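# Unlock the blocked panel socket and place the blocker

## Task

A port blocker locks one socket on the vertical panel. Take the key whose colour matches that blocker, use it to free the blocker, and set the blocker down on the table inside the marked square; the key must also end up lying on the table. Do not move the other keys, and nothing may fall off the table. Finally open both hands and withdraw both arms well away from the panel, the blocker and the keys, with no part of either arm resting on the table surface.

## Robot and tools

Robot: two arms, left_arm and right_arm. The right arm carries a right hand and the left arm a mirrored left hand. Each hand has three fingers (index, middle, ring) and a thumb, 16 hinge motors in all. Cameras: cam_high (fixed, on a stand behind the arms), cam_left_wrist and cam_right_wrist, each 504x504.

Scene frame: origin at table-top height halfway between the nominal arm bases; +z up, +x out over the table, +y toward the left arm. Actual bases: left_arm at (-0.008, +0.302, +0.039) m, right_arm at (+0.028, -0.357, +0.048) m, both nearly unrotated. Fixed cameras and the table use the scene frame. Every arm quantity (hand position, orientation, targets, velocities, offsets) is in that arm's own base frame.

Hand point: a reference point just past the index/middle knuckles. Its axes: +z toward the fingertips, +y out of the palm face, +x across the palm away from the thumb on the right hand but toward the thumb on the left hand. Straight fingertips reach about 0.12 m out along +z. A rigid mast sticks out near the wrist on the palm side and can collide with things. Fingertips have rubber caps; the rest is hard plastic.

execute_actions(actions, cameras): actions is a list of actions run one after another. Each action is a list of 1 to 15 rows; each row lasts 1/30 s, and if fewer than 15 rows are given, the final row is held for the remaining steps. Every row is exactly 48 numbers in [-1, 1], covering both arms even when one is idle. Layout: left arm 24 numbers, then right arm 24 numbers. Each arm's 24 are: dx, dy, dz, rx, ry, rz; then 16 hand numbers; then current_limit; then speed.

Pose numbers (dx..rz) are offsets, not poses. They are measured from the arm's Hand target as it stood when the action began, in that arm's base axes; every row of the action is measured from that same start, so rows do not accumulate, but the next action starts from the new target, so repeating an offset moves further. Scale: 1.0 equals 0.6 m for dx, dy, dz and 180 degrees for the rotation; rx, ry, rz form one rotation vector about the Hand target position. A translation longer than 1.0 is scaled down along its direction. Commanded orientation is clipped to within 40 degrees of the measured one per step. The hand often stops short of its target; an all-zero action re-requests it, and if still short, send the remaining gap as an offset. Very small moves may not start. The elbow sags under load, so aim higher if needed. To stop pressing into something, command the target back past the hand point.

Hand numbers are absolute hinge goals, each scaled between the hinge's two stops (-1 to +1). Order: index_mcp, index_abd, index_pip, index_dip, middle_mcp, middle_abd, middle_pip, middle_dip, ring_mcp, ring_abd, ring_pip, ring_dip, thumb_cmc, thumb_axl, thumb_mcp, thumb_ipl. Straight values: mcp -0.75, abd 0.00, pip -0.58, dip -0.70, thumb_cmc -0.71, thumb_axl -0.68, thumb_mcp -0.23, thumb_ipl -0.17. Toward +1 the fingers curl toward the palm and the thumb swings in front of it. Alternative grasp form: put a, b, c, d in the first four places and exactly 0 in the other twelve. a curls index and middle tips, b bends all three at the knuckle, c brings the thumb across the palm toward the index, d curls the ring finger; all four 0 is the open hand. To really send twelve zeros, make one of them 0.001. Zero is a goal, not 'no change': to keep a hand still, resend its hand_goal, current_limit and speed.

current_limit maps -1..+1 to 0..550 mA (minimum 11 mA) and also limits hinge speed; very low values may not lift a finger. speed sets hinge rate as (speed+1)/2 of 8.5 rad/s. Initial values +0.4 and -0.6; they persist until changed. A finger presses only when its goal lies past the object surface.

cameras: list of names, ["all"], or []. Omitted or null gives all images for an empty actions list, none otherwise. An unknown name voids the call. An empty actions list just returns state and images.

Results per arm: end_effector_position (m) and end_effector_quat_wxyz in the base frame (may be a few cm off), Hand target (the next offsets' origin), joint positions, velocities (may read 'within noise'), torques (noisy, offset; joints 3 and 4 wrap at ±28 N m), motor temperatures. Per hand motor: hand_goal, hand_measured, hand_current_ma (positive pushes toward -1), hand_state (moving, goal, blocked, overload), plus hand_current_limit and hand_speed. A motor at 495 mA or more for 5 s cumulative shuts off for 10 s; one reading overload from the start is dead. MOTOR HOT appears at 85 °C; at 100 °C an OVER-TEMPERATURE FAULT drops that arm for 30 to 60 s. Commands sent while an arm is stopped are lost.

zoom_image(camera, region): camera is cam_high, cam_left_wrist or cam_right_wrist, and must be in the latest images; region is [x0, y0, x1, y1] pixels from the top-left, at most 504 by 504. read_manual(section): returns licence texts only ("licences"). finished_scene(scene): ends the scene for good; scene is 1 and optional.

Avoid: dropping the blocker or key, releasing moving objects, slamming or hard pushing against the panel or table, anything leaving the table, contact between the two arms, one hand gripping the other's fingers, holding loads stretched out for long (heat), and long high-current squeezes. Loose objects may occasionally get nudged by outside disturbances.

Each tool is called as name([rows], argument=value, ...), one row to a line, values as JSON.

## Session

execute_actions(actions=[])

Scene clock: 0.00 s.
left_arm: end_effector_position=(+0.3195, -0.5357, +0.0629) hand_goal=(-0.754, +0.000, -0.576, -0.696, -0.754, +0.000, -0.576, -0.696, -0.754, +0.000, -0.576, -0.696, -0.714, -0.678, -0.226, -0.168) hand_measured=(-0.754, +0.000, -0.576, -0.696, -0.754, +0.000, -0.576, -0.696, -0.754, +0.000, -0.576, -0.696, -0.714, -0.678, -0.226, -0.168) hand_current_ma=(+0, +0, +0, +0, +0, +0, +0, +0, +0, +0, +0, +0, +0, +0, +0, +0) hand_state=(goal, goal, goal, goal, goal, goal, goal, goal, goal, goal, goal, goal, goal, goal, goal, goal) hand_current_limit=0.40 hand_speed=-0.60 end_effector_quat_wxyz=(-0.339, +0.870, -0.266, +0.239) | right_arm: end_effector_position=(+0.5292, -0.1494, +0.1666) hand_goal=(-0.754, +0.000, -0.576, -0.696, -0.754, +0.000, -0.576, -0.696, -0.754, +0.000, -0.576, -0.696, -0.714, -0.678, -0.226, -0.168) hand_measured=(-0.754, +0.000, -0.576, -0.696, -0.754, +0.000, -0.576, -0.696, -0.754, +0.000, -0.576, -0.696, -0.714, -0.678, -0.226, -0.168) hand_current_ma=(+0, +0, +0, +0, +0, +0, +0, +0, +0, +0, +0, +0, +0, +0, +0, +0) hand_state=(goal, goal, goal, goal, goal, goal, goal, goal, goal, goal, goal, goal, goal, goal, goal, goal) hand_current_limit=0.40 hand_speed=-0.60 end_effector_quat_wxyz=(-0.120, +0.825, +0.224, +0.505)
Joint positions: left_arm=[-1.182 2.049 1.694 -1.515 -0.815 0.853] | right_arm=[-0.377 1.357 0.795 -0.119 -0.749 1.034]
Joint velocities: within noise
Joint torques (N m): no reading
Motor temperatures (°C): left_arm=[28 33 23 25 25 26] | right_arm=[26 32 28 29 26 28]
Heat: left arm: hottest shoulder 33 °C; right arm: hottest shoulder 32 °C.
Hand target: left_arm +0.3215, -0.5412, +0.0626; -0.337, +0.871, -0.265, +0.241 | right_arm +0.5363, -0.1523, +0.1749; -0.116, +0.822, +0.226, +0.510

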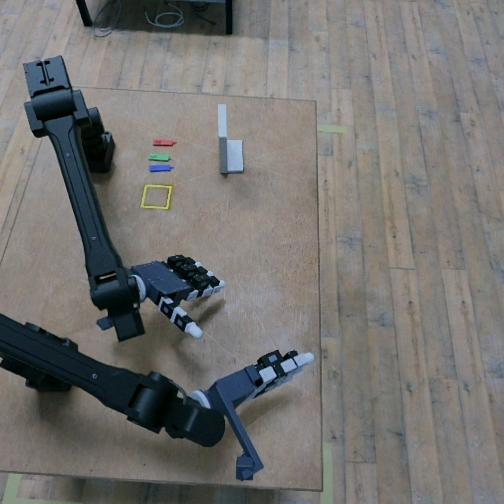

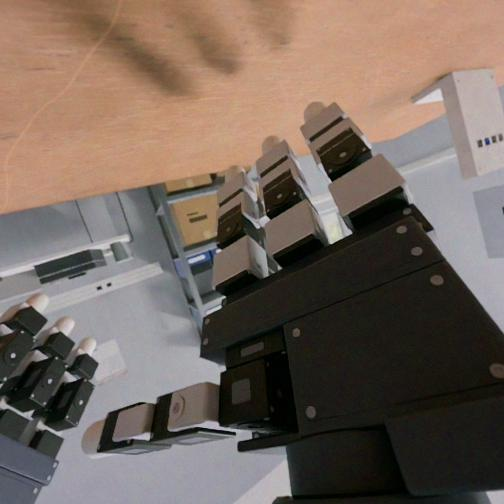

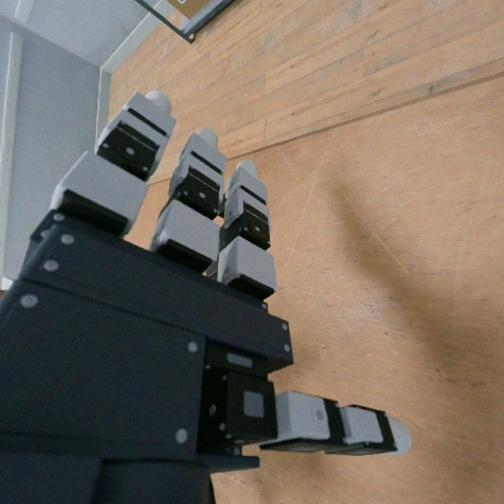

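zoom_image(camera="cam_high", region=[130, 90, 260, 220])

zoom_image(camera="cam_left_wrist", region=[404, 60, 504, 180])

zoom_image(camera="cam_high", region=[200, 95, 260, 185])

Scaled by 3.877 from the camera's 504x504 image, which has a finer 720x720 frame.

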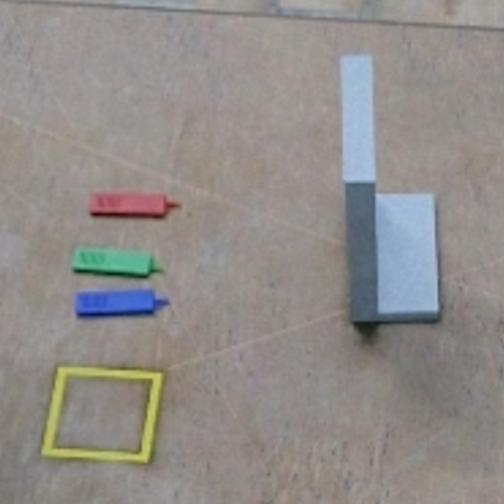

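Scaled by 4.200 from the camera's 504x504 image, which has a finer 720x720 frame.

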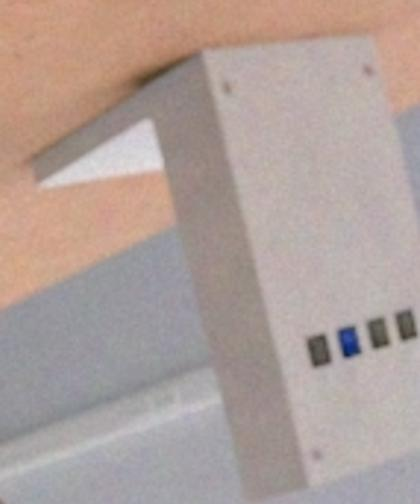

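Scaled by 5.600 from the camera's 504x504 image, which has a finer 720x720 frame.

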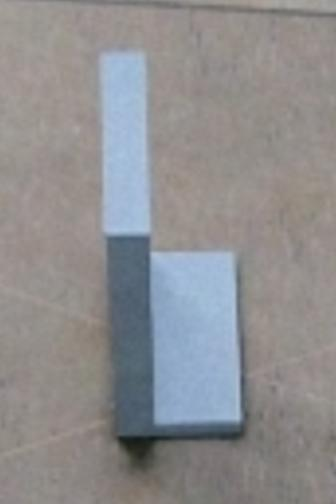

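execute_actions([
  [[-0.08,0,0.12,0,0,0,0,0,0,0,0,0,0,0,0,0,0,0,0,0,0,0,0.4,-0.6,0,0,0,0,0,0,0,0,0,0,0,0,0,0,0,0,0,0,0,0,0,0,0.4,-0.6]],
  [[-0.08,0.05,0.12,-0.03,0.027,-0.02,0,0,0,0,0,0,0,0,0,0,0,0,0,0,0,0,0.4,-0.6,0,0,0,0,0,0,0,0,0,0,0,0,0,0,0,0,0,0,0,0,0,0,0.4,-0.6]],
], cameras=["all"])

Scene clock: 297.80 s.
left_arm: end_effector_position=(+0.2309, -0.5118, +0.2233) hand_goal=(-0.750, +0.000, -0.580, -0.700, -0.750, +0.000, -0.580, -0.700, -0.750, +0.000, -0.580, -0.700, -0.710, -0.680, -0.230, -0.170) hand_measured=(-0.742, +0.000, -0.576, -0.698, -0.742, +0.000, -0.576, -0.696, -0.744, +0.000, -0.576, -0.696, -0.704, -0.678, -0.226, -0.168) hand_current_ma=(+12, +0, +3, +3, +12, +0, +3, +3, +9, +0, +3, +3, +6, +2, +7, +3) hand_state=(goal, goal, goal, goal, goal, goal, goal, goal, goal, goal, goal, goal, goal, goal, goal, goal) hand_current_limit=0.40 hand_speed=-0.60 end_effector_quat_wxyz=(-0.252, +0.892, -0.285, +0.244) | right_arm: end_effector_position=(+0.5292, -0.1494, +0.1666) hand_goal=(-0.750, +0.000, -0.580, -0.700, -0.750, +0.000, -0.580, -0.700, -0.750, +0.000, -0.580, -0.700, -0.710, -0.680, -0.230, -0.170) hand_measured=(-0.752, +0.000, -0.578, -0.698, -0.752, +0.000, -0.578, -0.698, -0.752, +0.000, -0.578, -0.698, -0.712, -0.678, -0.226, -0.168) hand_current_ma=(+0, +0, +1, +1, -1, +0, +1, +1, -1, +0, +1, +1, -1, +1, +2, +1) hand_state=(goal, goal, goal, goal, goal, goal, goal, goal, goal, goal, goal, goal, goal, goal, goal, goal) hand_current_limit=0.40 hand_speed=-0.60 end_effector_quat_wxyz=(-0.120, +0.825, +0.224, +0.505)
Joint positions: left_arm=[-1.279 1.716 1.651 -1.677 -0.699 0.849] | right_arm=[-0.377 1.357 0.795 -0.119 -0.749 1.034]
Joint torques (N m): left_arm=[-0.5 -10.52 8.61 -0.55 -0.84 -0.04] | right_arm=[-0.91 -6.89 9.81 2.06 -0.4 -0.06]
Motor temperatures (°C): left_arm=[27 36 31 25 27 25] | right_arm=[26 32 36 27 26 26]
Heat: left arm: hottest shoulder 36 °C; right arm: hottest elbow 36 °C.
Hand target: left_arm +0.2256, -0.5112, +0.2065; -0.276, +0.886, -0.295, +0.226 | right_arm +0.5363, -0.1523, +0.1749; -0.116, +0.822, +0.226, +0.510
Off the commanded pose: left_arm 0.018 m, 4 deg | right_arm 0.011 m, 1 deg.
joint sent to its limit (left arm) — joint 4 (wrist pitch), lower limit. The joint targets still meet the commanded pose.

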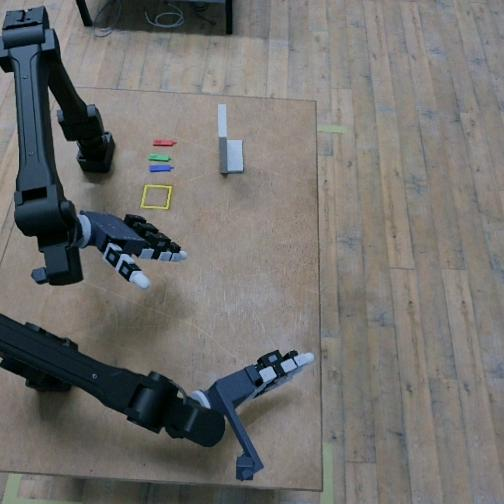

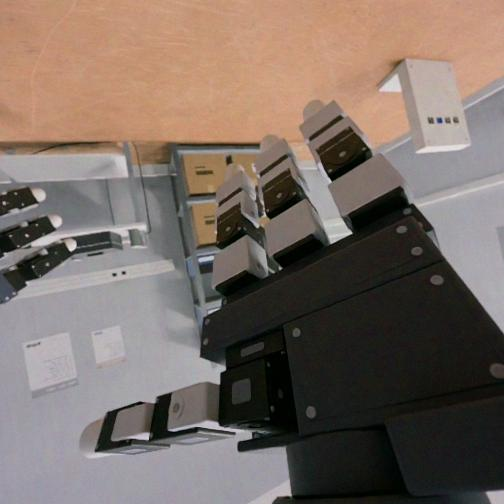

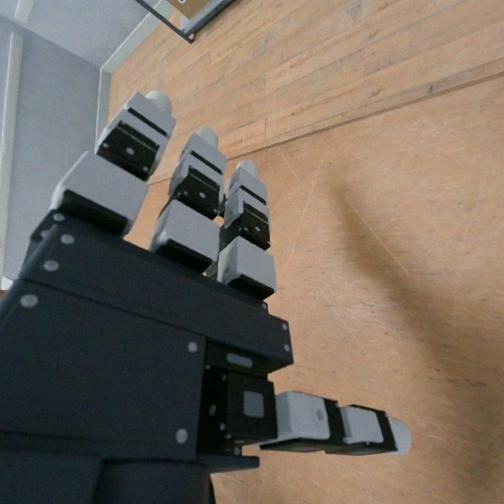

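execute_actions([
  [[0.033,0.167,0.25,0,0,0,0,0,0,0,0,0,0,0,0,0,0,0,0,0,0,0,0.4,-0.6,0,0,0,0,0,0,0,0,0,0,0,0,0,0,0,0,0,0,0,0,0,0,0.4,-0.6]],
  [[0.083,0.25,0.1,-0.0153,0.0375,-0.032,0,0,0,0,0,0,0,0,0,0,0,0,0,0,0,0,0.4,-0.6,0,0,0,0,0,0,0,0,0,0,0,0,0,0,0,0,0,0,0,0,0,0,0.4,-0.6]],
  [[0.05,0.217,0.05,-0.0153,0.0375,-0.032,0,0,0,0,0,0,0,0,0,0,0,0,0,0,0,0,0.4,-0.6,0,0,0,0,0,0,0,0,0,0,0,0,0,0,0,0,0,0,0,0,0,0,0.4,-0.6]],
  [[0,0.2,0,-0.0153,0.0375,-0.032,0,0,0,0,0,0,0,0,0,0,0,0,0,0,0,0,0.4,-0.6,0,0,0,0,0,0,0,0,0,0,0,0,0,0,0,0,0,0,0,0,0,0,0.4,-0.6]],
], cameras=["all"])

Scene clock: 420.03 s.
left_arm: end_effector_position=(+0.3239, -0.0150, +0.4496) hand_goal=(-0.750, +0.000, -0.580, -0.700, -0.750, +0.000, -0.580, -0.700, -0.750, +0.000, -0.580, -0.700, -0.710, -0.680, -0.230, -0.170) hand_measured=(-0.742, +0.000, -0.576, -0.698, -0.742, +0.000, -0.576, -0.698, -0.742, +0.000, -0.576, -0.698, -0.706, -0.678, -0.226, -0.168) hand_current_ma=(+12, +0, +3, +2, +13, +0, +3, +2, +10, +0, +3, +3, +5, +2, +6, +3) hand_state=(goal, goal, goal, goal, goal, goal, goal, goal, goal, goal, goal, goal, goal, goal, goal, goal) hand_current_limit=0.40 hand_speed=-0.60 end_effector_quat_wxyz=(-0.231, +0.937, -0.201, +0.167) | right_arm: end_effector_position=(+0.5292, -0.1494, +0.1666) hand_goal=(-0.750, +0.000, -0.580, -0.700, -0.750, +0.000, -0.580, -0.700, -0.750, +0.000, -0.580, -0.700, -0.710, -0.680, -0.230, -0.170) hand_measured=(-0.752, +0.000, -0.578, -0.698, -0.752, +0.000, -0.578, -0.698, -0.752, +0.000, -0.578, -0.698, -0.712, -0.678, -0.226, -0.168) hand_current_ma=(+0, +0, +1, +1, -1, +0, +1, +1, -1, +0, +1, +1, -1, +1, +2, +1) hand_state=(goal, goal, goal, goal, goal, goal, goal, goal, goal, goal, goal, goal, goal, goal, goal, goal) hand_current_limit=0.40 hand_speed=-0.60 end_effector_quat_wxyz=(-0.120, +0.825, +0.224, +0.505)
Joint positions: left_arm=[0.005 1.08 1.639 -1.677 -0.374 2.085] | right_arm=[-0.377 1.357 0.795 -0.119 -0.749 1.034]
Joint torques (N m): left_arm=[0.85 -2.37 9.17 0.81 -0.43 -0.04] | right_arm=[-0.91 -7 9.83 2.06 -0.42 -0.06]
Heat: left arm: hottest shoulder 36 °C; right arm: hottest elbow 36 °C.
Hand target: left_arm +0.3252, -0.0108, +0.4465; -0.119, +0.876, -0.450, +0.127 | right_arm +0.5363, -0.1523, +0.1749; -0.116, +0.822, +0.226, +0.510
Off the commanded pose: left_arm 0.005 m, 33 deg | right_arm 0.011 m, 1 deg.
joint sent to its limit (left arm) — joint 4 (wrist pitch), lower limit; joint 6 (wrist roll), upper limit. The joint targets are off in orientation, not in position.

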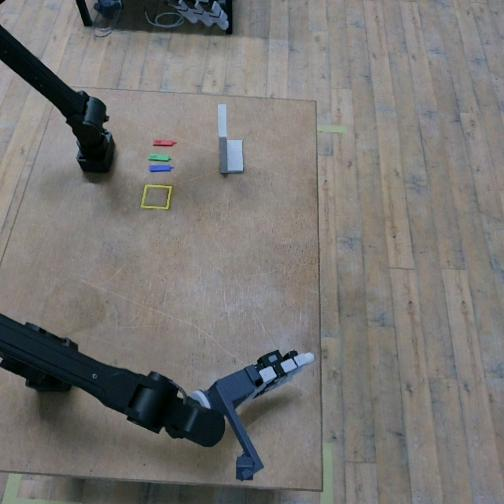

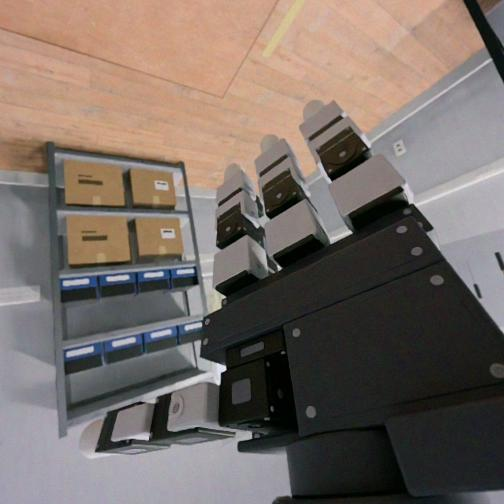

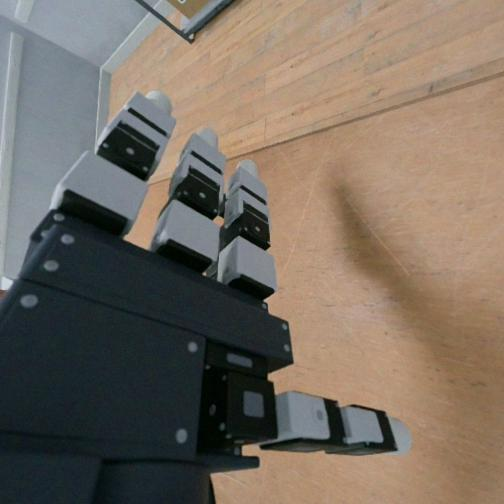

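execute_actions([
  [[0,0.183,-0.083,-0.13,-0.037,0.37,0,0,0,0,0,0,0,0,0,0,0,0,0,0,0,0,0.4,-0.6,0,0,0,0,0,0,0,0,0,0,0,0,0,0,0,0,0,0,0,0,0,0,0.4,-0.6]],
  [[-0.083,0.183,-0.083,-0.066,-0.019,0.188,0,0,0,0,0,0,0,0,0,0,0,0,0,0,0,0,0.4,-0.6,0,0,0,0,0,0,0,0,0,0,0,0,0,0,0,0,0,0,0,0,0,0,0.4,-0.6]],
  [[-0.083,0,-0.083,-0.066,-0.019,0.188,0,0,0,0,0,0,0,0,0,0,0,0,0,0,0,0,0.4,-0.6,0,0,0,0,0,0,0,0,0,0,0,0,0,0,0,0,0,0,0,0,0,0,0.4,-0.6]],
  [[-0.063,0,-0.05,-0.066,-0.019,0.188,0,0,0,0,0,0,0,0,0,0,0,0,0,0,0,0,0.4,-0.6,0,0,0,0,0,0,0,0,0,0,0,0,0,0,0,0,0,0,0,0,0,0,0.4,-0.6]],
], cameras=[])

Scene clock: 471.43 s.
left_arm: end_effector_position=(+0.1851, +0.2075, +0.2647) hand_goal=(-0.750, +0.000, -0.580, -0.700, -0.750, +0.000, -0.580, -0.700, -0.750, +0.000, -0.580, -0.700, -0.710, -0.680, -0.230, -0.170) hand_measured=(-0.752, +0.000, -0.578, -0.698, -0.752, +0.000, -0.578, -0.698, -0.752, +0.000, -0.578, -0.698, -0.712, -0.678, -0.226, -0.168) hand_current_ma=(-2, +0, +1, +2, -1, +0, +1, +2, -1, +0, +1, +2, -3, +2, +5, +3) hand_state=(goal, goal, goal, goal, goal, goal, goal, goal, goal, goal, goal, goal, goal, goal, goal, goal) hand_current_limit=0.40 hand_speed=-0.60 end_effector_quat_wxyz=(+0.134, +0.464, +0.869, +0.111) | right_arm: end_effector_position=(+0.5292, -0.1494, +0.1666) hand_goal=(-0.750, +0.000, -0.580, -0.700, -0.750, +0.000, -0.580, -0.700, -0.750, +0.000, -0.580, -0.700, -0.710, -0.680, -0.230, -0.170) hand_measured=(-0.752, +0.000, -0.578, -0.698, -0.752, +0.000, -0.578, -0.698, -0.752, +0.000, -0.578, -0.698, -0.712, -0.678, -0.226, -0.168) hand_current_ma=(+0, +0, +1, +1, -1, +0, +1, +1, -1, +0, +1, +1, -1, +1, +2, +1) hand_state=(goal, goal, goal, goal, goal, goal, goal, goal, goal, goal, goal, goal, goal, goal, goal, goal) hand_current_limit=0.40 hand_speed=-0.60 end_effector_quat_wxyz=(-0.120, +0.825, +0.224, +0.505)
Joint positions: left_arm=[1.062 0.631 0.808 -1.514 0.262 0.441] | right_arm=[-0.377 1.357 0.795 -0.119 -0.749 1.034]
Joint torques (N m): left_arm=[-0.79 0.62 9.59 1.47 0.14 -0.08] | right_arm=[-0.85 -6.83 9.78 2.07 -0.41 -0.06]
Heat: left arm: hottest shoulder 34 °C; right arm: hottest elbow 36 °C.
Hand target: left_arm +0.1877, +0.2088, +0.2672; +0.127, +0.458, +0.871, +0.121 | right_arm +0.5363, -0.1523, +0.1749; -0.116, +0.822, +0.226, +0.510
Off the commanded pose: left_arm 0.004 m, 2 deg | right_arm 0.011 m, 1 deg.
No camera images: "cameras" was empty.

execute_actions([
  [[0,0.05,-0.02,-0.066,-0.019,0.188,0,0,0,0,0,0,0,0,0,0,0,0,0,0,0,0,0.4,-0.6,0,0,0,0,0,0,0,0,0,0,0,0,0,0,0,0,0,0,0,0,0,0,0.4,-0.6]],
  [[0,0.05,-0.02,-0.066,-0.019,0.188,0,0,0,0,0,0,0,0,0,0,0,0,0,0,0,0,0.4,-0.6,0,0,0,0,0,0,0,0,0,0,0,0,0,0,0,0,0,0,0,0,0,0,0.4,-0.6]],
  [[0,0.0,-0.02,-0.066,-0.019,0.188,0,0,0,0,0,0,0,0,0,0,0,0,0,0,0,0,0.4,-0.6,0,0,0,0,0,0,0,0,0,0,0,0,0,0,0,0,0,0,0,0,0,0,0.4,-0.6]],
  [[0,0,-0.02,-0.066,-0.019,0.188,0,0,0,0,0,0,0,0,0,0,0,0,0,0,0,0,0.4,-0.6,0,0,0,0,0,0,0,0,0,0,0,0,0,0,0,0,0,0,0,0,0,0,0.4,-0.6]],
], cameras=["cam_high","cam_left_wrist"])

Scene clock: 541.70 s.
left_arm: end_effector_position=(+0.1808, +0.2579, +0.2027) hand_goal=(-0.750, +0.000, -0.580, -0.700, -0.750, +0.000, -0.580, -0.700, -0.750, +0.000, -0.580, -0.700, -0.710, -0.680, -0.230, -0.170) hand_measured=(-0.746, +0.000, -0.578, -0.698, -0.746, +0.000, -0.578, -0.698, -0.748, +0.000, -0.578, -0.698, -0.708, -0.678, -0.226, -0.168) hand_current_ma=(+3, +0, +1, +2, +3, +0, +1, +2, +3, +0, +1, +2, +1, +2, +5, +3) hand_state=(goal, goal, goal, goal, goal, goal, goal, goal, goal, goal, goal, goal, goal, goal, goal, goal) hand_current_limit=0.40 hand_speed=-0.60 end_effector_quat_wxyz=(+0.141, -0.637, +0.749, -0.115) | right_arm: end_effector_position=(+0.5292, -0.1494, +0.1666) hand_goal=(-0.750, +0.000, -0.580, -0.700, -0.750, +0.000, -0.580, -0.700, -0.750, +0.000, -0.580, -0.700, -0.710, -0.680, -0.230, -0.170) hand_measured=(-0.752, +0.000, -0.578, -0.698, -0.752, +0.000, -0.578, -0.698, -0.752, +0.000, -0.578, -0.698, -0.712, -0.678, -0.226, -0.168) hand_current_ma=(+0, +0, +1, +1, -1, +0, +1, +1, -1, +0, +1, +1, -1, +1, +2, +1) hand_state=(goal, goal, goal, goal, goal, goal, goal, goal, goal, goal, goal, goal, goal, goal, goal, goal) hand_current_limit=0.40 hand_speed=-0.60 end_effector_quat_wxyz=(-0.120, +0.825, +0.224, +0.505)
Joint positions: left_arm=[0.925 1.167 1.069 -1.241 0.286 -2.088] | right_arm=[-0.377 1.357 0.795 -0.119 -0.749 1.034]
Joint torques (N m): left_arm=[0.73 -4.25 13.55 0.09 0.41 -0.12] | right_arm=[-0.91 -6.95 9.78 2.06 -0.41 -0.07]
Heat: left arm: hottest shoulder 33 °C; right arm: hottest elbow 36 °C.
Hand target: left_arm +0.1877, +0.2688, +0.2192; +0.153, -0.688, +0.704, -0.082 | right_arm +0.5363, -0.1523, +0.1749; -0.116, +0.822, +0.226, +0.510
Off the commanded pose: left_arm 0.021 m, 9 deg | right_arm 0.011 m, 1 deg.
joint sent to its limit (left arm) — joint 6 (wrist roll), lower limit. The joint targets are off in orientation, not in position.
Images, in order (width x height): cam_high 504x504, cam_left_wrist 504x504.

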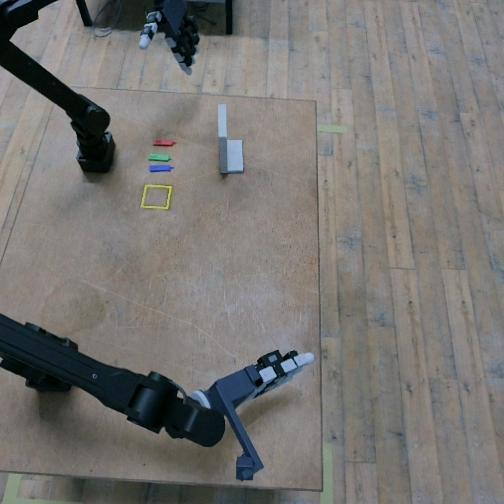

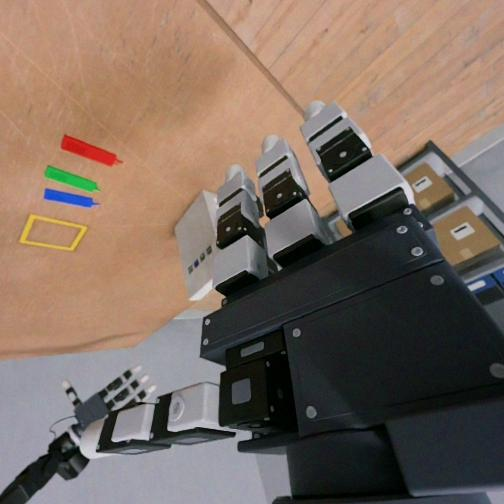

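zoom_image(camera="cam_left_wrist", region=[10, 110, 260, 310])

zoom_image(camera="cam_left_wrist", region=[165, 180, 245, 310])

zoom_image(camera="cam_left_wrist", region=[15, 125, 135, 255])

Scaled by 2.016 from the camera's 504x504 image, which has a finer 720x720 frame.

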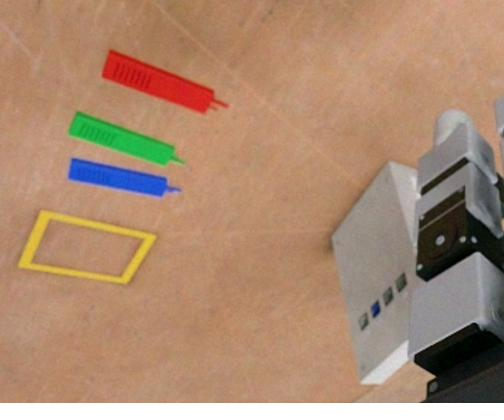

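Scaled by 3.877 from the camera's 504x504 image, which has a finer 720x720 frame.

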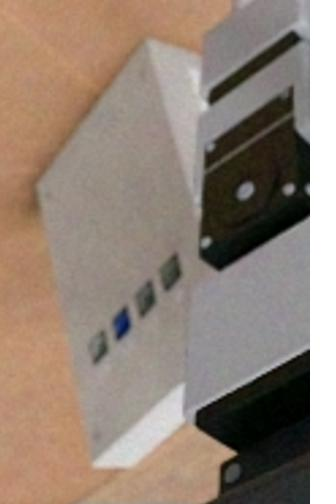

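Scaled by 3.877 from the camera's 504x504 image, which has a finer 720x720 frame.

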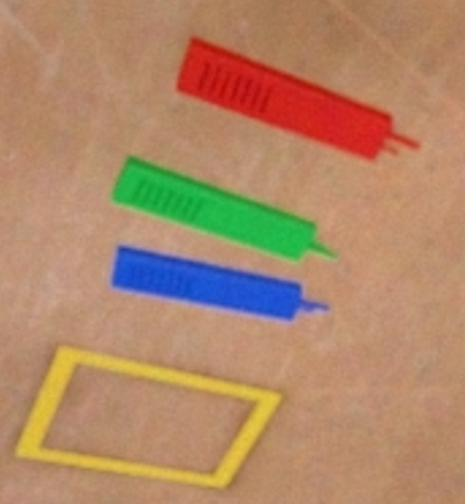

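zoom_image(camera="cam_left_wrist", region=[40, 350, 180, 490])

zoom_image(camera="cam_high", region=[70, 90, 260, 220])

Scaled by 3.600 from the camera's 504x504 image, which has a finer 720x720 frame.

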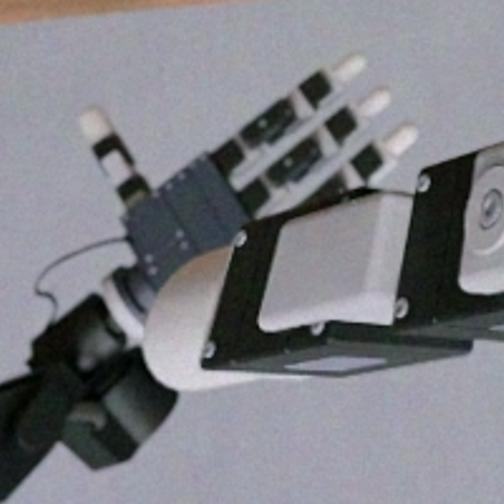

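Scaled by 2.653 from the camera's 504x504 image, which has a finer 720x720 frame.

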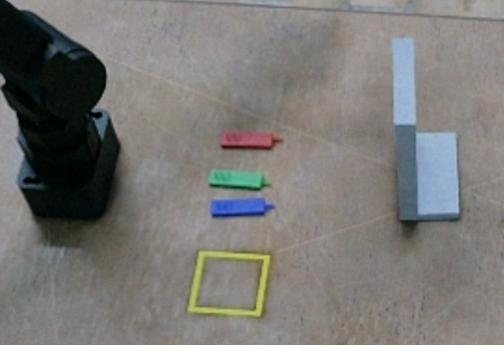

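execute_actions([
  [[0,0,0,0.0165,0.0047,-0.047,-0.75,0.35,-0.58,-0.7,-0.75,0.35,-0.58,-0.7,-0.75,0.35,-0.58,-0.7,-0.71,-0.68,-0.23,-0.17,0.4,-0.6,-0.083,0.167,0.2,0.0893,0.1079,0.0592,-0.02,0,-0.27,-0.77,-0.9,0,0.9,0.2,-0.9,0,0.9,0.2,0.565,-0.68,-0.04,-0.13,0.4,-0.6]],
  [[0,0,0,0,0,0,-0.75,0.35,-0.58,-0.7,-0.75,0.35,-0.58,-0.7,-0.75,0.35,-0.58,-0.7,-0.71,-0.68,-0.23,-0.17,0.4,-0.6,-0.133,0.3,0.083,0.0893,0.1079,0.0592,-0.02,0,-0.27,-0.77,-0.9,0,0.9,0.2,-0.9,0,0.9,0.2,0.565,-0.68,-0.04,-0.13,0.4,-0.6]],
  [[0,0,0,0,0,0,-0.75,0.35,-0.58,-0.7,-0.75,0.35,-0.58,-0.7,-0.75,0.35,-0.58,-0.7,-0.71,-0.68,-0.23,-0.17,0.4,-0.6,-0.133,0.3,0,0.0893,0.1079,0.0592,-0.02,0,-0.27,-0.77,-0.9,0,0.9,0.2,-0.9,0,0.9,0.2,0.565,-0.68,-0.04,-0.13,0.4,-0.6]],
], cameras=["all"])

Scene clock: 701.93 s.
left_arm: end_effector_position=(+0.1778, +0.2610, +0.2046) hand_goal=(-0.750, +0.350, -0.580, -0.700, -0.750, +0.350, -0.580, -0.700, -0.750, +0.350, -0.580, -0.700, -0.710, -0.680, -0.230, -0.170) hand_measured=(-0.746, +0.344, -0.578, -0.698, -0.746, +0.344, -0.578, -0.698, -0.748, +0.342, -0.578, -0.698, -0.708, -0.678, -0.226, -0.168) hand_current_ma=(+3, -7, +1, +2, +3, -7, +1, +2, +3, -7, +1, +2, +1, +2, +5, +3) hand_state=(goal, goal, goal, goal, goal, goal, goal, goal, goal, goal, goal, goal, goal, goal, goal, goal) hand_current_limit=0.40 hand_speed=-0.60 end_effector_quat_wxyz=(+0.134, -0.631, +0.760, -0.078) | right_arm: end_effector_position=(+0.3212, +0.3050, +0.3313) hand_goal=(-0.020, +0.000, -0.270, -0.770, -0.900, +0.000, +0.900, +0.200, -0.900, +0.000, +0.900, +0.200, +0.564, -0.680, -0.040, -0.130) hand_measured=(-0.018, -0.002, -0.272, -0.768, -0.892, -0.002, +0.896, +0.196, -0.892, -0.002, +0.896, +0.196, +0.560, -0.678, -0.040, -0.132) hand_current_ma=(+1, +0, +0, +1, +4, +0, -1, -1, +4, +0, -1, -1, -2, +0, +0, +0) hand_state=(goal, goal, goal, goal, goal, goal, goal, goal, goal, goal, goal, goal, goal, goal, goal, goal) hand_current_limit=0.40 hand_speed=-0.60 end_effector_quat_wxyz=(-0.625, +0.760, +0.176, +0.002)
Joint positions: left_arm=[0.892 1.165 1.069 -1.239 0.205 -2.089] | right_arm=[0.42 1.233 1.235 -0.856 -1.278 2.078]
Joint torques (N m): left_arm=[-0.62 -5.83 11.93 1.28 0.06 -0.12] | right_arm=[-0.85 -6.59 11.06 1.98 -0.6 0.14]
Motor temperatures (°C): left_arm=[27 32 43 24 25 25] | right_arm=[25 31 37 26 26 25]
Heat: left arm: hottest elbow 43 °C; right arm: hottest elbow 37 °C.
Hand target: left_arm +0.1878, +0.2688, +0.2192; +0.160, -0.631, +0.756, -0.069 | right_arm +0.3268, +0.3080, +0.3447; -0.640, +0.755, +0.130, +0.060
Off the commanded pose: left_arm 0.019 m, 3 deg | right_arm 0.015 m, 9 deg.
joint sent to its limit (left arm) — joint 6 (wrist roll), lower limit. The joint targets still meet the commanded pose.
joint sent to its limit (right arm) — joint 6 (wrist roll), upper limit. The joint targets are off in orientation, not in position.

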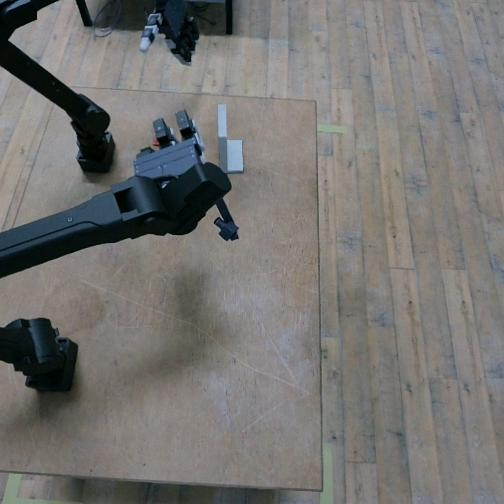

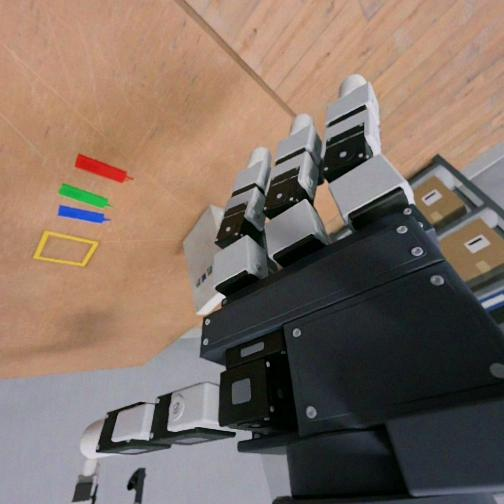

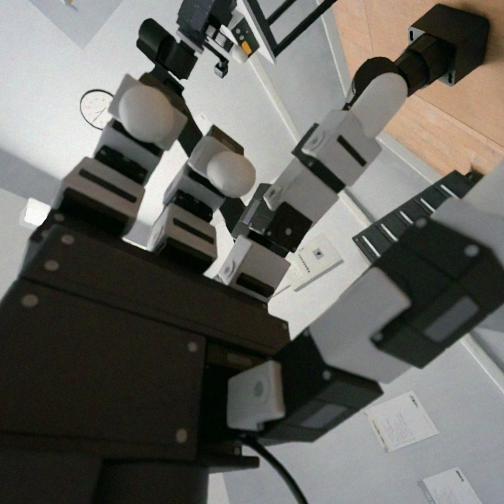

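zoom_image(camera="cam_left_wrist", region=[50, 150, 140, 240])

zoom_image(camera="cam_left_wrist", region=[180, 200, 230, 320])

Scaled by 5.600 from the camera's 504x504 image, which has a finer 720x720 frame.

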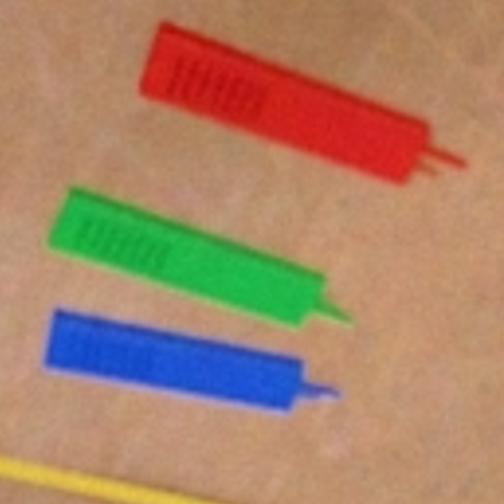

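Scaled by 4.200 from the camera's 504x504 image, which has a finer 720x720 frame.

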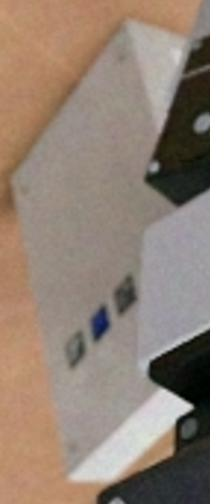

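execute_actions([
  [[0,0,0,0,0,0,-0.75,0,-0.58,-0.7,-0.75,0,-0.58,-0.7,-0.9,0,0.9,0.2,-0.71,-0.68,-0.23,-0.17,0.4,-0.6,-0.083,-0.033,0.033,-0.219,-0.0392,0.0265,-0.75,0.35,-0.58,-0.7,-0.75,0.35,-0.58,-0.7,-0.75,0.35,-0.58,-0.7,-0.71,-0.68,-0.23,-0.17,0.4,-0.6]],
  [[0,0,0,0,0,0,-0.75,0,-0.58,-0.7,-0.75,0,-0.58,-0.7,-0.9,0,0.9,0.2,-0.71,-0.68,-0.23,-0.17,0.4,-0.6,-0.083,-0.033,0,-0.219,-0.0392,0.0265,-0.75,0.35,-0.58,-0.7,-0.75,0.35,-0.58,-0.7,-0.75,0.35,-0.58,-0.7,-0.71,-0.68,-0.23,-0.17,0.4,-0.6]],
  [[0,0,0,0,0,0,-0.75,0,-0.58,-0.7,-0.75,0,-0.58,-0.7,-0.9,0,0.9,0.2,-0.71,-0.68,-0.23,-0.17,0.4,-0.6,-0.083,0,0,0,0,0.211,-0.75,0.35,-0.58,-0.7,-0.75,0.35,-0.58,-0.7,-0.75,0.35,-0.58,-0.7,-0.71,-0.68,-0.23,-0.17,0.4,-0.6]],
], cameras=[])

Scene clock: 964.73 s.
left_arm: end_effector_position=(+0.1777, +0.2611, +0.2046) hand_goal=(-0.750, +0.000, -0.580, -0.700, -0.750, +0.000, -0.580, -0.700, -0.900, +0.000, +0.900, +0.200, -0.710, -0.680, -0.230, -0.170) hand_measured=(-0.746, +0.002, -0.578, -0.698, -0.746, +0.002, -0.578, -0.698, -0.894, +0.002, +0.894, +0.196, -0.708, -0.678, -0.226, -0.168) hand_current_ma=(+3, +2, +1, +2, +3, +2, +1, +2, +8, +2, -8, -3, +1, +2, +5, +3) hand_state=(goal, goal, goal, goal, goal, goal, goal, goal, goal, goal, goal, goal, goal, goal, goal, goal) hand_current_limit=0.40 hand_speed=-0.60 end_effector_quat_wxyz=(+0.134, -0.631, +0.760, -0.078) | right_arm: end_effector_position=(+0.1747, +0.2702, +0.3723) hand_goal=(-0.750, +0.350, -0.580, -0.700, -0.750, +0.350, -0.580, -0.700, -0.750, +0.350, -0.580, -0.700, -0.710, -0.680, -0.230, -0.170) hand_measured=(-0.748, +0.346, -0.578, -0.702, -0.748, +0.346, -0.578, -0.698, -0.748, +0.346, -0.578, -0.698, -0.708, -0.678, -0.224, -0.168) hand_current_ma=(+0, -1, +1, -1, +0, -1, +1, +1, +0, -1, +1, +1, +0, +0, +4, +1) hand_state=(goal, goal, goal, goal, goal, goal, goal, goal, goal, goal, goal, goal, goal, goal, goal, goal) hand_current_limit=0.40 hand_speed=-0.60 end_effector_quat_wxyz=(-0.045, +0.826, +0.557, +0.075)
Joint positions: left_arm=[0.892 1.165 1.069 -1.239 0.204 -2.089] | right_arm=[1.273 1.158 1.462 -1.701 0.025 1.655]
Joint torques (N m): left_arm=[-0.67 -5.77 11.92 1.22 0.09 -0.13] | right_arm=[-1.38 -3.55 7.12 0.44 0.11 -0.18]
Heat: left arm: hottest elbow 41 °C; right arm: hottest elbow 37 °C.
Hand target: left_arm +0.1877, +0.2689, +0.2192; +0.160, -0.631, +0.756, -0.069 | right_arm +0.1774, +0.2684, +0.3644; +0.000, +0.824, +0.566, -0.001
Off the commanded pose: left_arm 0.019 m, 3 deg | right_arm 0.008 m, 10 deg.
joint sent to its limit (left arm) — joint 6 (wrist roll), lower limit. The joint targets still meet the commanded pose.
joint sent to its limit (right arm) — joint 4 (wrist pitch), lower limit. The joint targets are off in orientation, not in position.
No camera images: "cameras" was empty.

execute_actions([
  [[0.033,-0.05,0.167,0.0445,0.013,-0.1748,-0.75,0,-0.58,-0.7,-0.75,0,-0.58,-0.7,-0.9,0,0.9,0.2,-0.71,-0.68,-0.23,-0.17,0.4,-0.6,-0.067,0.033,0,0,0,0.212,-0.75,0.35,-0.58,-0.7,-0.75,0.35,-0.58,-0.7,-0.75,0.35,-0.58,-0.7,-0.71,-0.68,-0.23,-0.17,0.4,-0.6]],
  [[0.05,-0.15,0.067,0.0445,0.013,-0.1748,-0.75,0,-0.58,-0.7,-0.75,0,-0.58,-0.7,-0.9,0,0.9,0.2,-0.71,-0.68,-0.23,-0.17,0.4,-0.6,0,0.067,-0.083,0,0,0.212,-0.75,0.35,-0.58,-0.7,-0.75,0.35,-0.58,-0.7,-0.75,0.35,-0.58,-0.7,-0.71,-0.68,-0.23,-0.17,0.4,-0.6]],
  [[0.05,-0.15,0,0.0445,0.013,-0.1748,-0.75,0,-0.58,-0.7,-0.75,0,-0.58,-0.7,-0.9,0,0.9,0.2,-0.71,-0.68,-0.23,-0.17,0.4,-0.6,0,0,-0.083,0,0,0.212,-0.75,0.35,-0.58,-0.7,-0.75,0.35,-0.58,-0.7,-0.75,0.35,-0.58,-0.7,-0.71,-0.68,-0.23,-0.17,0.4,-0.6]],
  [[0,-0.1,-0.083,0.0445,0.013,-0.1748,-0.75,0,-0.58,-0.7,-0.75,0,-0.58,-0.7,-0.9,0,0.9,0.2,-0.71,-0.68,-0.23,-0.17,0.4,-0.6,0,0,-0.083,0,0,0.212,-0.75,0.35,-0.58,-0.7,-0.75,0.35,-0.58,-0.7,-0.75,0.35,-0.58,-0.7,-0.71,-0.68,-0.23,-0.17,0.4,-0.6]],
  [[-0.005,-0.038,-0.05,0.0445,0.013,-0.1748,-0.75,0,-0.58,-0.7,-0.75,0,-0.58,-0.7,-0.9,0,0.9,0.2,-0.71,-0.68,-0.23,-0.17,0.4,-0.6,0,0,-0.083,0,0,0.212,-0.75,0.35,-0.58,-0.7,-0.75,0.35,-0.58,-0.7,-0.75,0.35,-0.58,-0.7,-0.71,-0.68,-0.23,-0.17,0.4,-0.6]],
], cameras=["all"])

Scene clock: 984.73 s.
left_arm: end_effector_position=(+0.2648, -0.0260, +0.2801) hand_goal=(-0.750, +0.000, -0.580, -0.700, -0.750, +0.000, -0.580, -0.700, -0.900, +0.000, +0.900, +0.200, -0.710, -0.680, -0.230, -0.170) hand_measured=(-0.750, +0.002, -0.578, -0.698, -0.750, +0.002, -0.578, -0.698, -0.900, +0.002, +0.894, +0.198, -0.710, -0.678, -0.226, -0.168) hand_current_ma=(+0, +1, +1, +2, +0, +1, +1, +2, +0, +2, -6, -3, +0, +2, +5, +3) hand_state=(goal, goal, goal, goal, goal, goal, goal, goal, goal, goal, goal, goal, goal, goal, goal, goal) hand_current_limit=0.40 hand_speed=-0.60 end_effector_quat_wxyz=(+0.053, +0.660, +0.746, +0.068) | right_arm: end_effector_position=(+0.1308, +0.3186, +0.1617) hand_goal=(-0.750, +0.350, -0.580, -0.700, -0.750, +0.350, -0.580, -0.700, -0.750, +0.350, -0.580, -0.700, -0.710, -0.680, -0.230, -0.170) hand_measured=(-0.750, +0.348, -0.578, -0.702, -0.750, +0.348, -0.578, -0.698, -0.748, +0.348, -0.578, -0.698, -0.710, -0.678, -0.224, -0.168) hand_current_ma=(+0, -1, +1, -1, +0, -1, +0, +1, +0, -1, +0, +1, +0, +0, +4, +1) hand_state=(goal, goal, goal, goal, goal, goal, goal, goal, goal, goal, goal, goal, goal, goal, goal, goal) hand_current_limit=0.40 hand_speed=-0.60 end_effector_quat_wxyz=(-0.005, -0.631, +0.775, -0.006)
Joint positions: left_arm=[-0.389 0.723 0.927 -1.628 -0.094 -0.504] | right_arm=[0.933 1.297 1.022 -1.31 0.01 -2.005]
Joint torques (N m): left_arm=[0.85 -0.09 9.1 0.69 -0.2 0.06] | right_arm=[-1.03 -4.42 9.98 0.77 -0.15 -0.17]
Heat: left arm: hottest elbow 41 °C; right arm: hottest elbow 37 °C.
Hand target: left_arm +0.2645, -0.0240, +0.2798; +0.057, +0.662, +0.744, +0.066 | right_arm +0.1372, +0.3283, +0.1652; +0.001, -0.641, +0.768, +0.000
Off the commanded pose: left_arm 0.002 m, 1 deg | right_arm 0.012 m, 2 deg.

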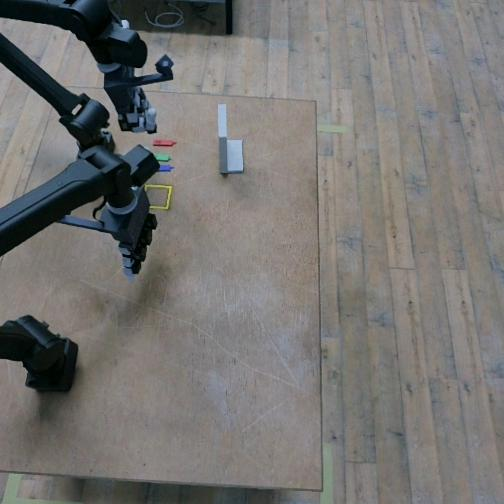

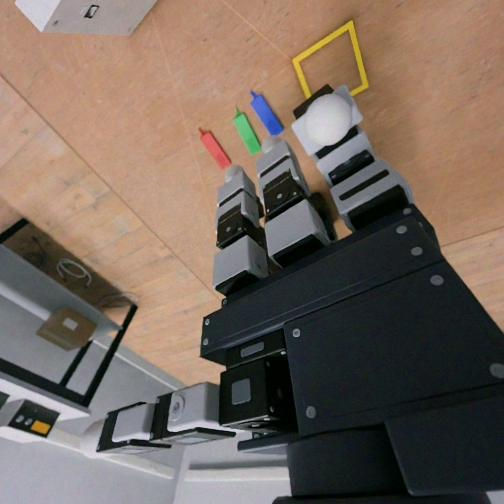

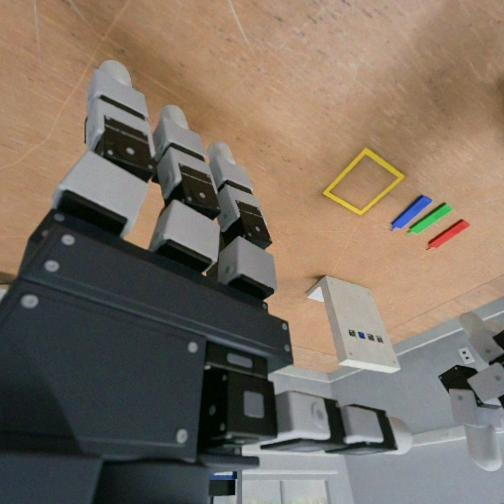

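execute_actions([
  [[0,-0.008,-0.117,0,0,0,-0.75,0,-0.58,-0.7,-0.75,0,-0.58,-0.7,-0.9,0,0.9,0.2,-0.71,-0.68,-0.23,-0.17,0.4,-0.6,0,0,0,0,0,0,-0.75,0.35,-0.58,-0.7,-0.75,0.35,-0.58,-0.7,-0.75,0.35,-0.58,-0.7,-0.71,-0.68,-0.23,-0.17,0.4,-0.6]],
  [[0,0,-0.117,0,0,0,-0.75,0,-0.58,-0.7,-0.75,0,-0.58,-0.7,-0.9,0,0.9,0.2,-0.71,-0.68,-0.23,-0.17,0.4,-0.6,0,0,0,0,0,0,-0.75,0.35,-0.58,-0.7,-0.75,0.35,-0.58,-0.7,-0.75,0.35,-0.58,-0.7,-0.71,-0.68,-0.23,-0.17,0.4,-0.6]],
], cameras=["all"])

Scene clock: 1040.00 s.
left_arm: end_effector_position=(+0.2617, -0.0261, +0.1410) hand_goal=(-0.750, +0.000, -0.580, -0.700, -0.750, +0.000, -0.580, -0.700, -0.900, +0.000, +0.900, +0.200, -0.710, -0.680, -0.230, -0.170) hand_measured=(-0.750, +0.002, -0.578, -0.698, -0.750, +0.002, -0.578, -0.698, -0.900, +0.002, +0.894, +0.198, -0.710, -0.678, -0.226, -0.168) hand_current_ma=(+0, +1, +1, +2, +0, +1, +1, +2, +0, +2, -6, -3, +0, +2, +5, +3) hand_state=(goal, goal, goal, goal, goal, goal, goal, goal, goal, goal, goal, goal, goal, goal, goal, goal) hand_current_limit=0.40 hand_speed=-0.60 end_effector_quat_wxyz=(+0.055, +0.661, +0.745, +0.065) | right_arm: end_effector_position=(+0.1295, +0.3185, +0.1621) hand_goal=(-0.750, +0.350, -0.580, -0.700, -0.750, +0.350, -0.580, -0.700, -0.750, +0.350, -0.580, -0.700, -0.710, -0.680, -0.230, -0.170) hand_measured=(-0.750, +0.348, -0.578, -0.702, -0.750, +0.348, -0.578, -0.698, -0.748, +0.348, -0.578, -0.698, -0.710, -0.678, -0.224, -0.168) hand_current_ma=(+0, -1, +1, -1, +0, -1, +0, +1, +0, -1, +0, +1, +0, +0, +4, +1) hand_state=(goal, goal, goal, goal, goal, goal, goal, goal, goal, goal, goal, goal, goal, goal, goal, goal) hand_current_limit=0.40 hand_speed=-0.60 end_effector_quat_wxyz=(-0.007, -0.636, +0.772, -0.003)
Joint positions: left_arm=[-0.39 0.699 0.553 -1.277 -0.087 -0.503] | right_arm=[0.933 1.298 1.022 -1.31 0.003 -2.015]
Joint torques (N m): left_arm=[-0.5 1.32 9.42 1.16 -0.3 -0.07] | right_arm=[-1.08 -4.31 10.17 0.69 -0.16 -0.16]
Heat: left arm: hottest elbow 39 °C; right arm: hottest elbow 37 °C.
Hand target: left_arm +0.2646, -0.0288, +0.1394; +0.057, +0.662, +0.744, +0.066 | right_arm +0.1373, +0.3283, +0.1652; +0.001, -0.641, +0.768, +0.000
Off the commanded pose: left_arm 0.004 m, 0 deg | right_arm 0.013 m, 1 deg.

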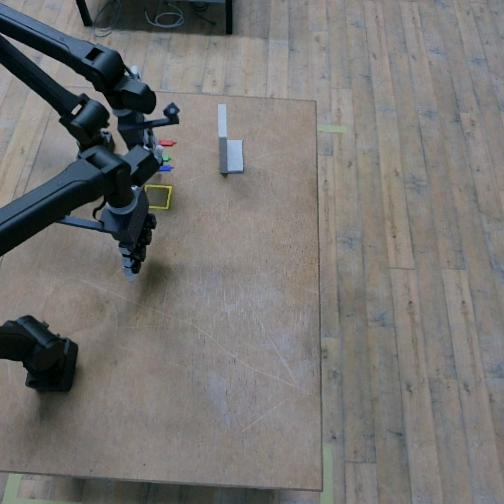

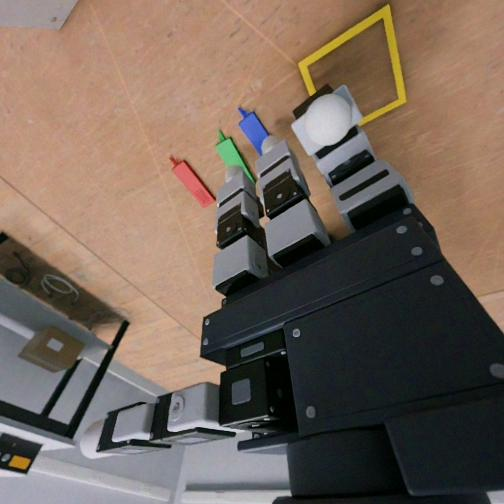

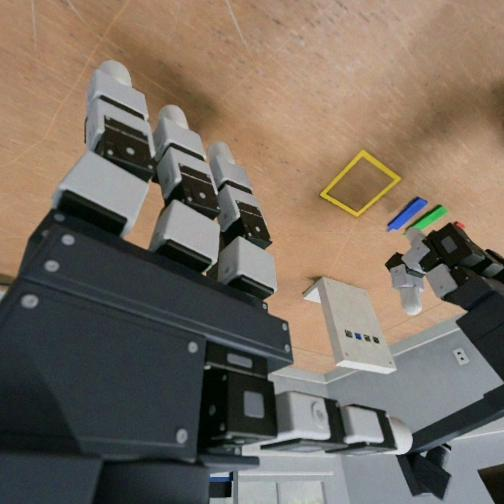

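zoom_image(camera="cam_left_wrist", region=[190, 80, 310, 200])

zoom_image(camera="cam_right_wrist", region=[370, 180, 490, 300])

Scaled by 4.200 from the camera's 504x504 image, which has a finer 720x720 frame.

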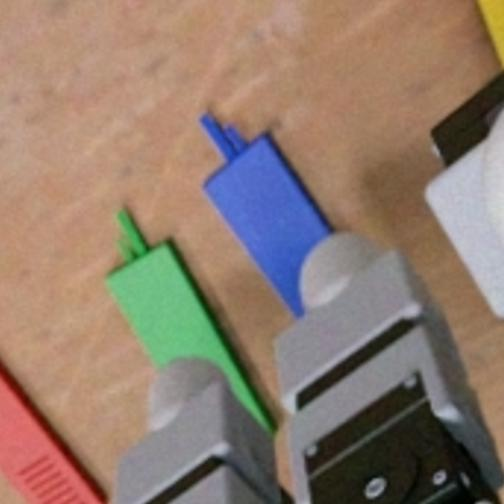

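Scaled by 4.200 from the camera's 504x504 image, which has a finer 720x720 frame.

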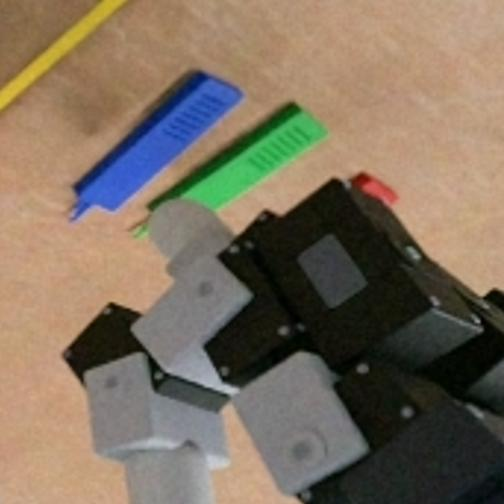

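execute_actions([
  [[-0.0083,-0.0137,-0.05,0,0,0,-0.75,0,-0.58,-0.7,-0.75,0,-0.58,-0.7,-0.9,0,0.9,0.2,-0.71,-0.68,-0.23,-0.17,0.4,-0.6,0,0,0,0,0,0,-0.75,0.35,-0.58,-0.7,-0.75,0.35,-0.58,-0.7,-0.75,0.35,-0.58,-0.7,-0.71,-0.68,-0.23,-0.17,0.4,-0.6]],
], cameras=["cam_left_wrist","cam_right_wrist"])

zoom_image(camera="cam_left_wrist", region=[190, 80, 310, 200])

zoom_image(camera="cam_right_wrist", region=[370, 160, 490, 280])

Scene clock: 1103.50 s.
left_arm: end_effector_position=(+0.2587, -0.0350, +0.1130) hand_goal=(-0.750, +0.000, -0.580, -0.700, -0.750, +0.000, -0.580, -0.700, -0.900, +0.000, +0.900, +0.200, -0.710, -0.680, -0.230, -0.170) hand_measured=(-0.750, +0.002, -0.578, -0.698, -0.750, +0.002, -0.578, -0.698, -0.900, +0.002, +0.894, +0.198, -0.710, -0.678, -0.226, -0.168) hand_current_ma=(+0, +1, +1, +2, +0, +1, +1, +2, +0, +2, -6, -3, +0, +2, +5, +3) hand_state=(goal, goal, goal, goal, goal, goal, goal, goal, goal, goal, goal, goal, goal, goal, goal, goal) hand_current_limit=0.40 hand_speed=-0.60 end_effector_quat_wxyz=(+0.057, +0.662, +0.745, +0.065) | right_arm: end_effector_position=(+0.1295, +0.3185, +0.1621) hand_goal=(-0.750, +0.350, -0.580, -0.700, -0.750, +0.350, -0.580, -0.700, -0.750, +0.350, -0.580, -0.700, -0.710, -0.680, -0.230, -0.170) hand_measured=(-0.750, +0.348, -0.578, -0.702, -0.750, +0.348, -0.578, -0.698, -0.748, +0.348, -0.578, -0.698, -0.710, -0.678, -0.224, -0.168) hand_current_ma=(+0, -1, +1, -1, +0, -1, +0, +1, +0, -1, +0, +1, +0, +0, +4, +1) hand_state=(goal, goal, goal, goal, goal, goal, goal, goal, goal, goal, goal, goal, goal, goal, goal, goal) hand_current_limit=0.40 hand_speed=-0.60 end_effector_quat_wxyz=(-0.007, -0.636, +0.772, -0.003)
Joint positions: left_arm=[-0.443 0.721 0.486 -1.188 -0.093 -0.555] | right_arm=[0.933 1.298 1.022 -1.31 0.003 -2.015]
Joint torques (N m): left_arm=[-0.79 1.2 8.94 1.17 -0.42 -0.12] | right_arm=[-1.14 -4.25 10.15 0.69 -0.17 -0.15]
Motor temperatures (°C): left_arm=[26 31 37 24 25 25] | right_arm=[25 29 37 25 26 25]
Heat: left arm: hottest elbow 37 °C; right arm: hottest elbow 37 °C.
Hand target: left_arm +0.2595, -0.0369, +0.1094; +0.057, +0.662, +0.744, +0.066 | right_arm +0.1373, +0.3283, +0.1652; +0.001, -0.641, +0.768, +0.000
Off the commanded pose: left_arm 0.004 m, 0 deg | right_arm 0.013 m, 1 deg.
Images, in order (width x height): cam_left_wrist 504x504, cam_right_wrist 504x504.

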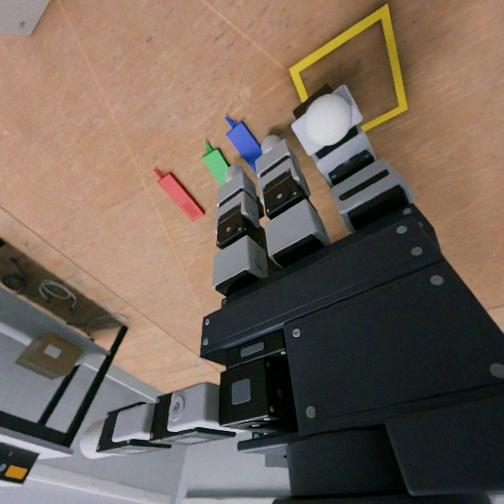

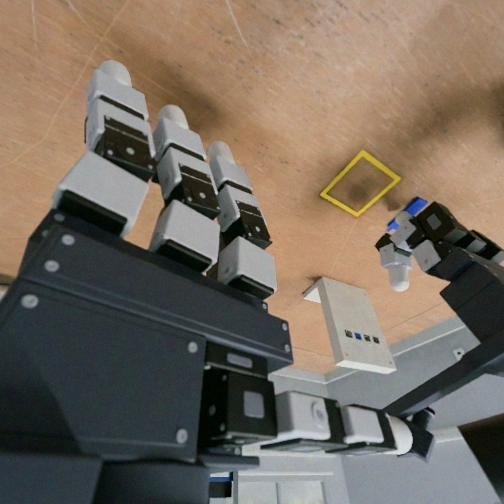

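Scaled by 4.200 from the camera's 504x504 image, which has a finer 720x720 frame.

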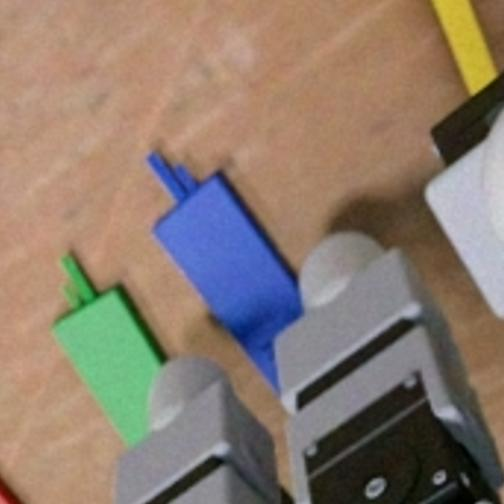

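Scaled by 4.200 from the camera's 504x504 image, which has a finer 720x720 frame.

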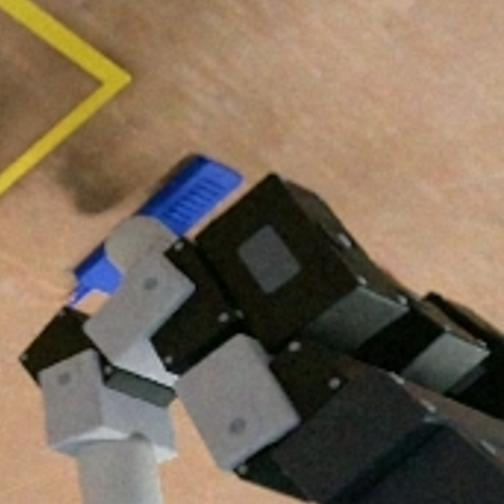

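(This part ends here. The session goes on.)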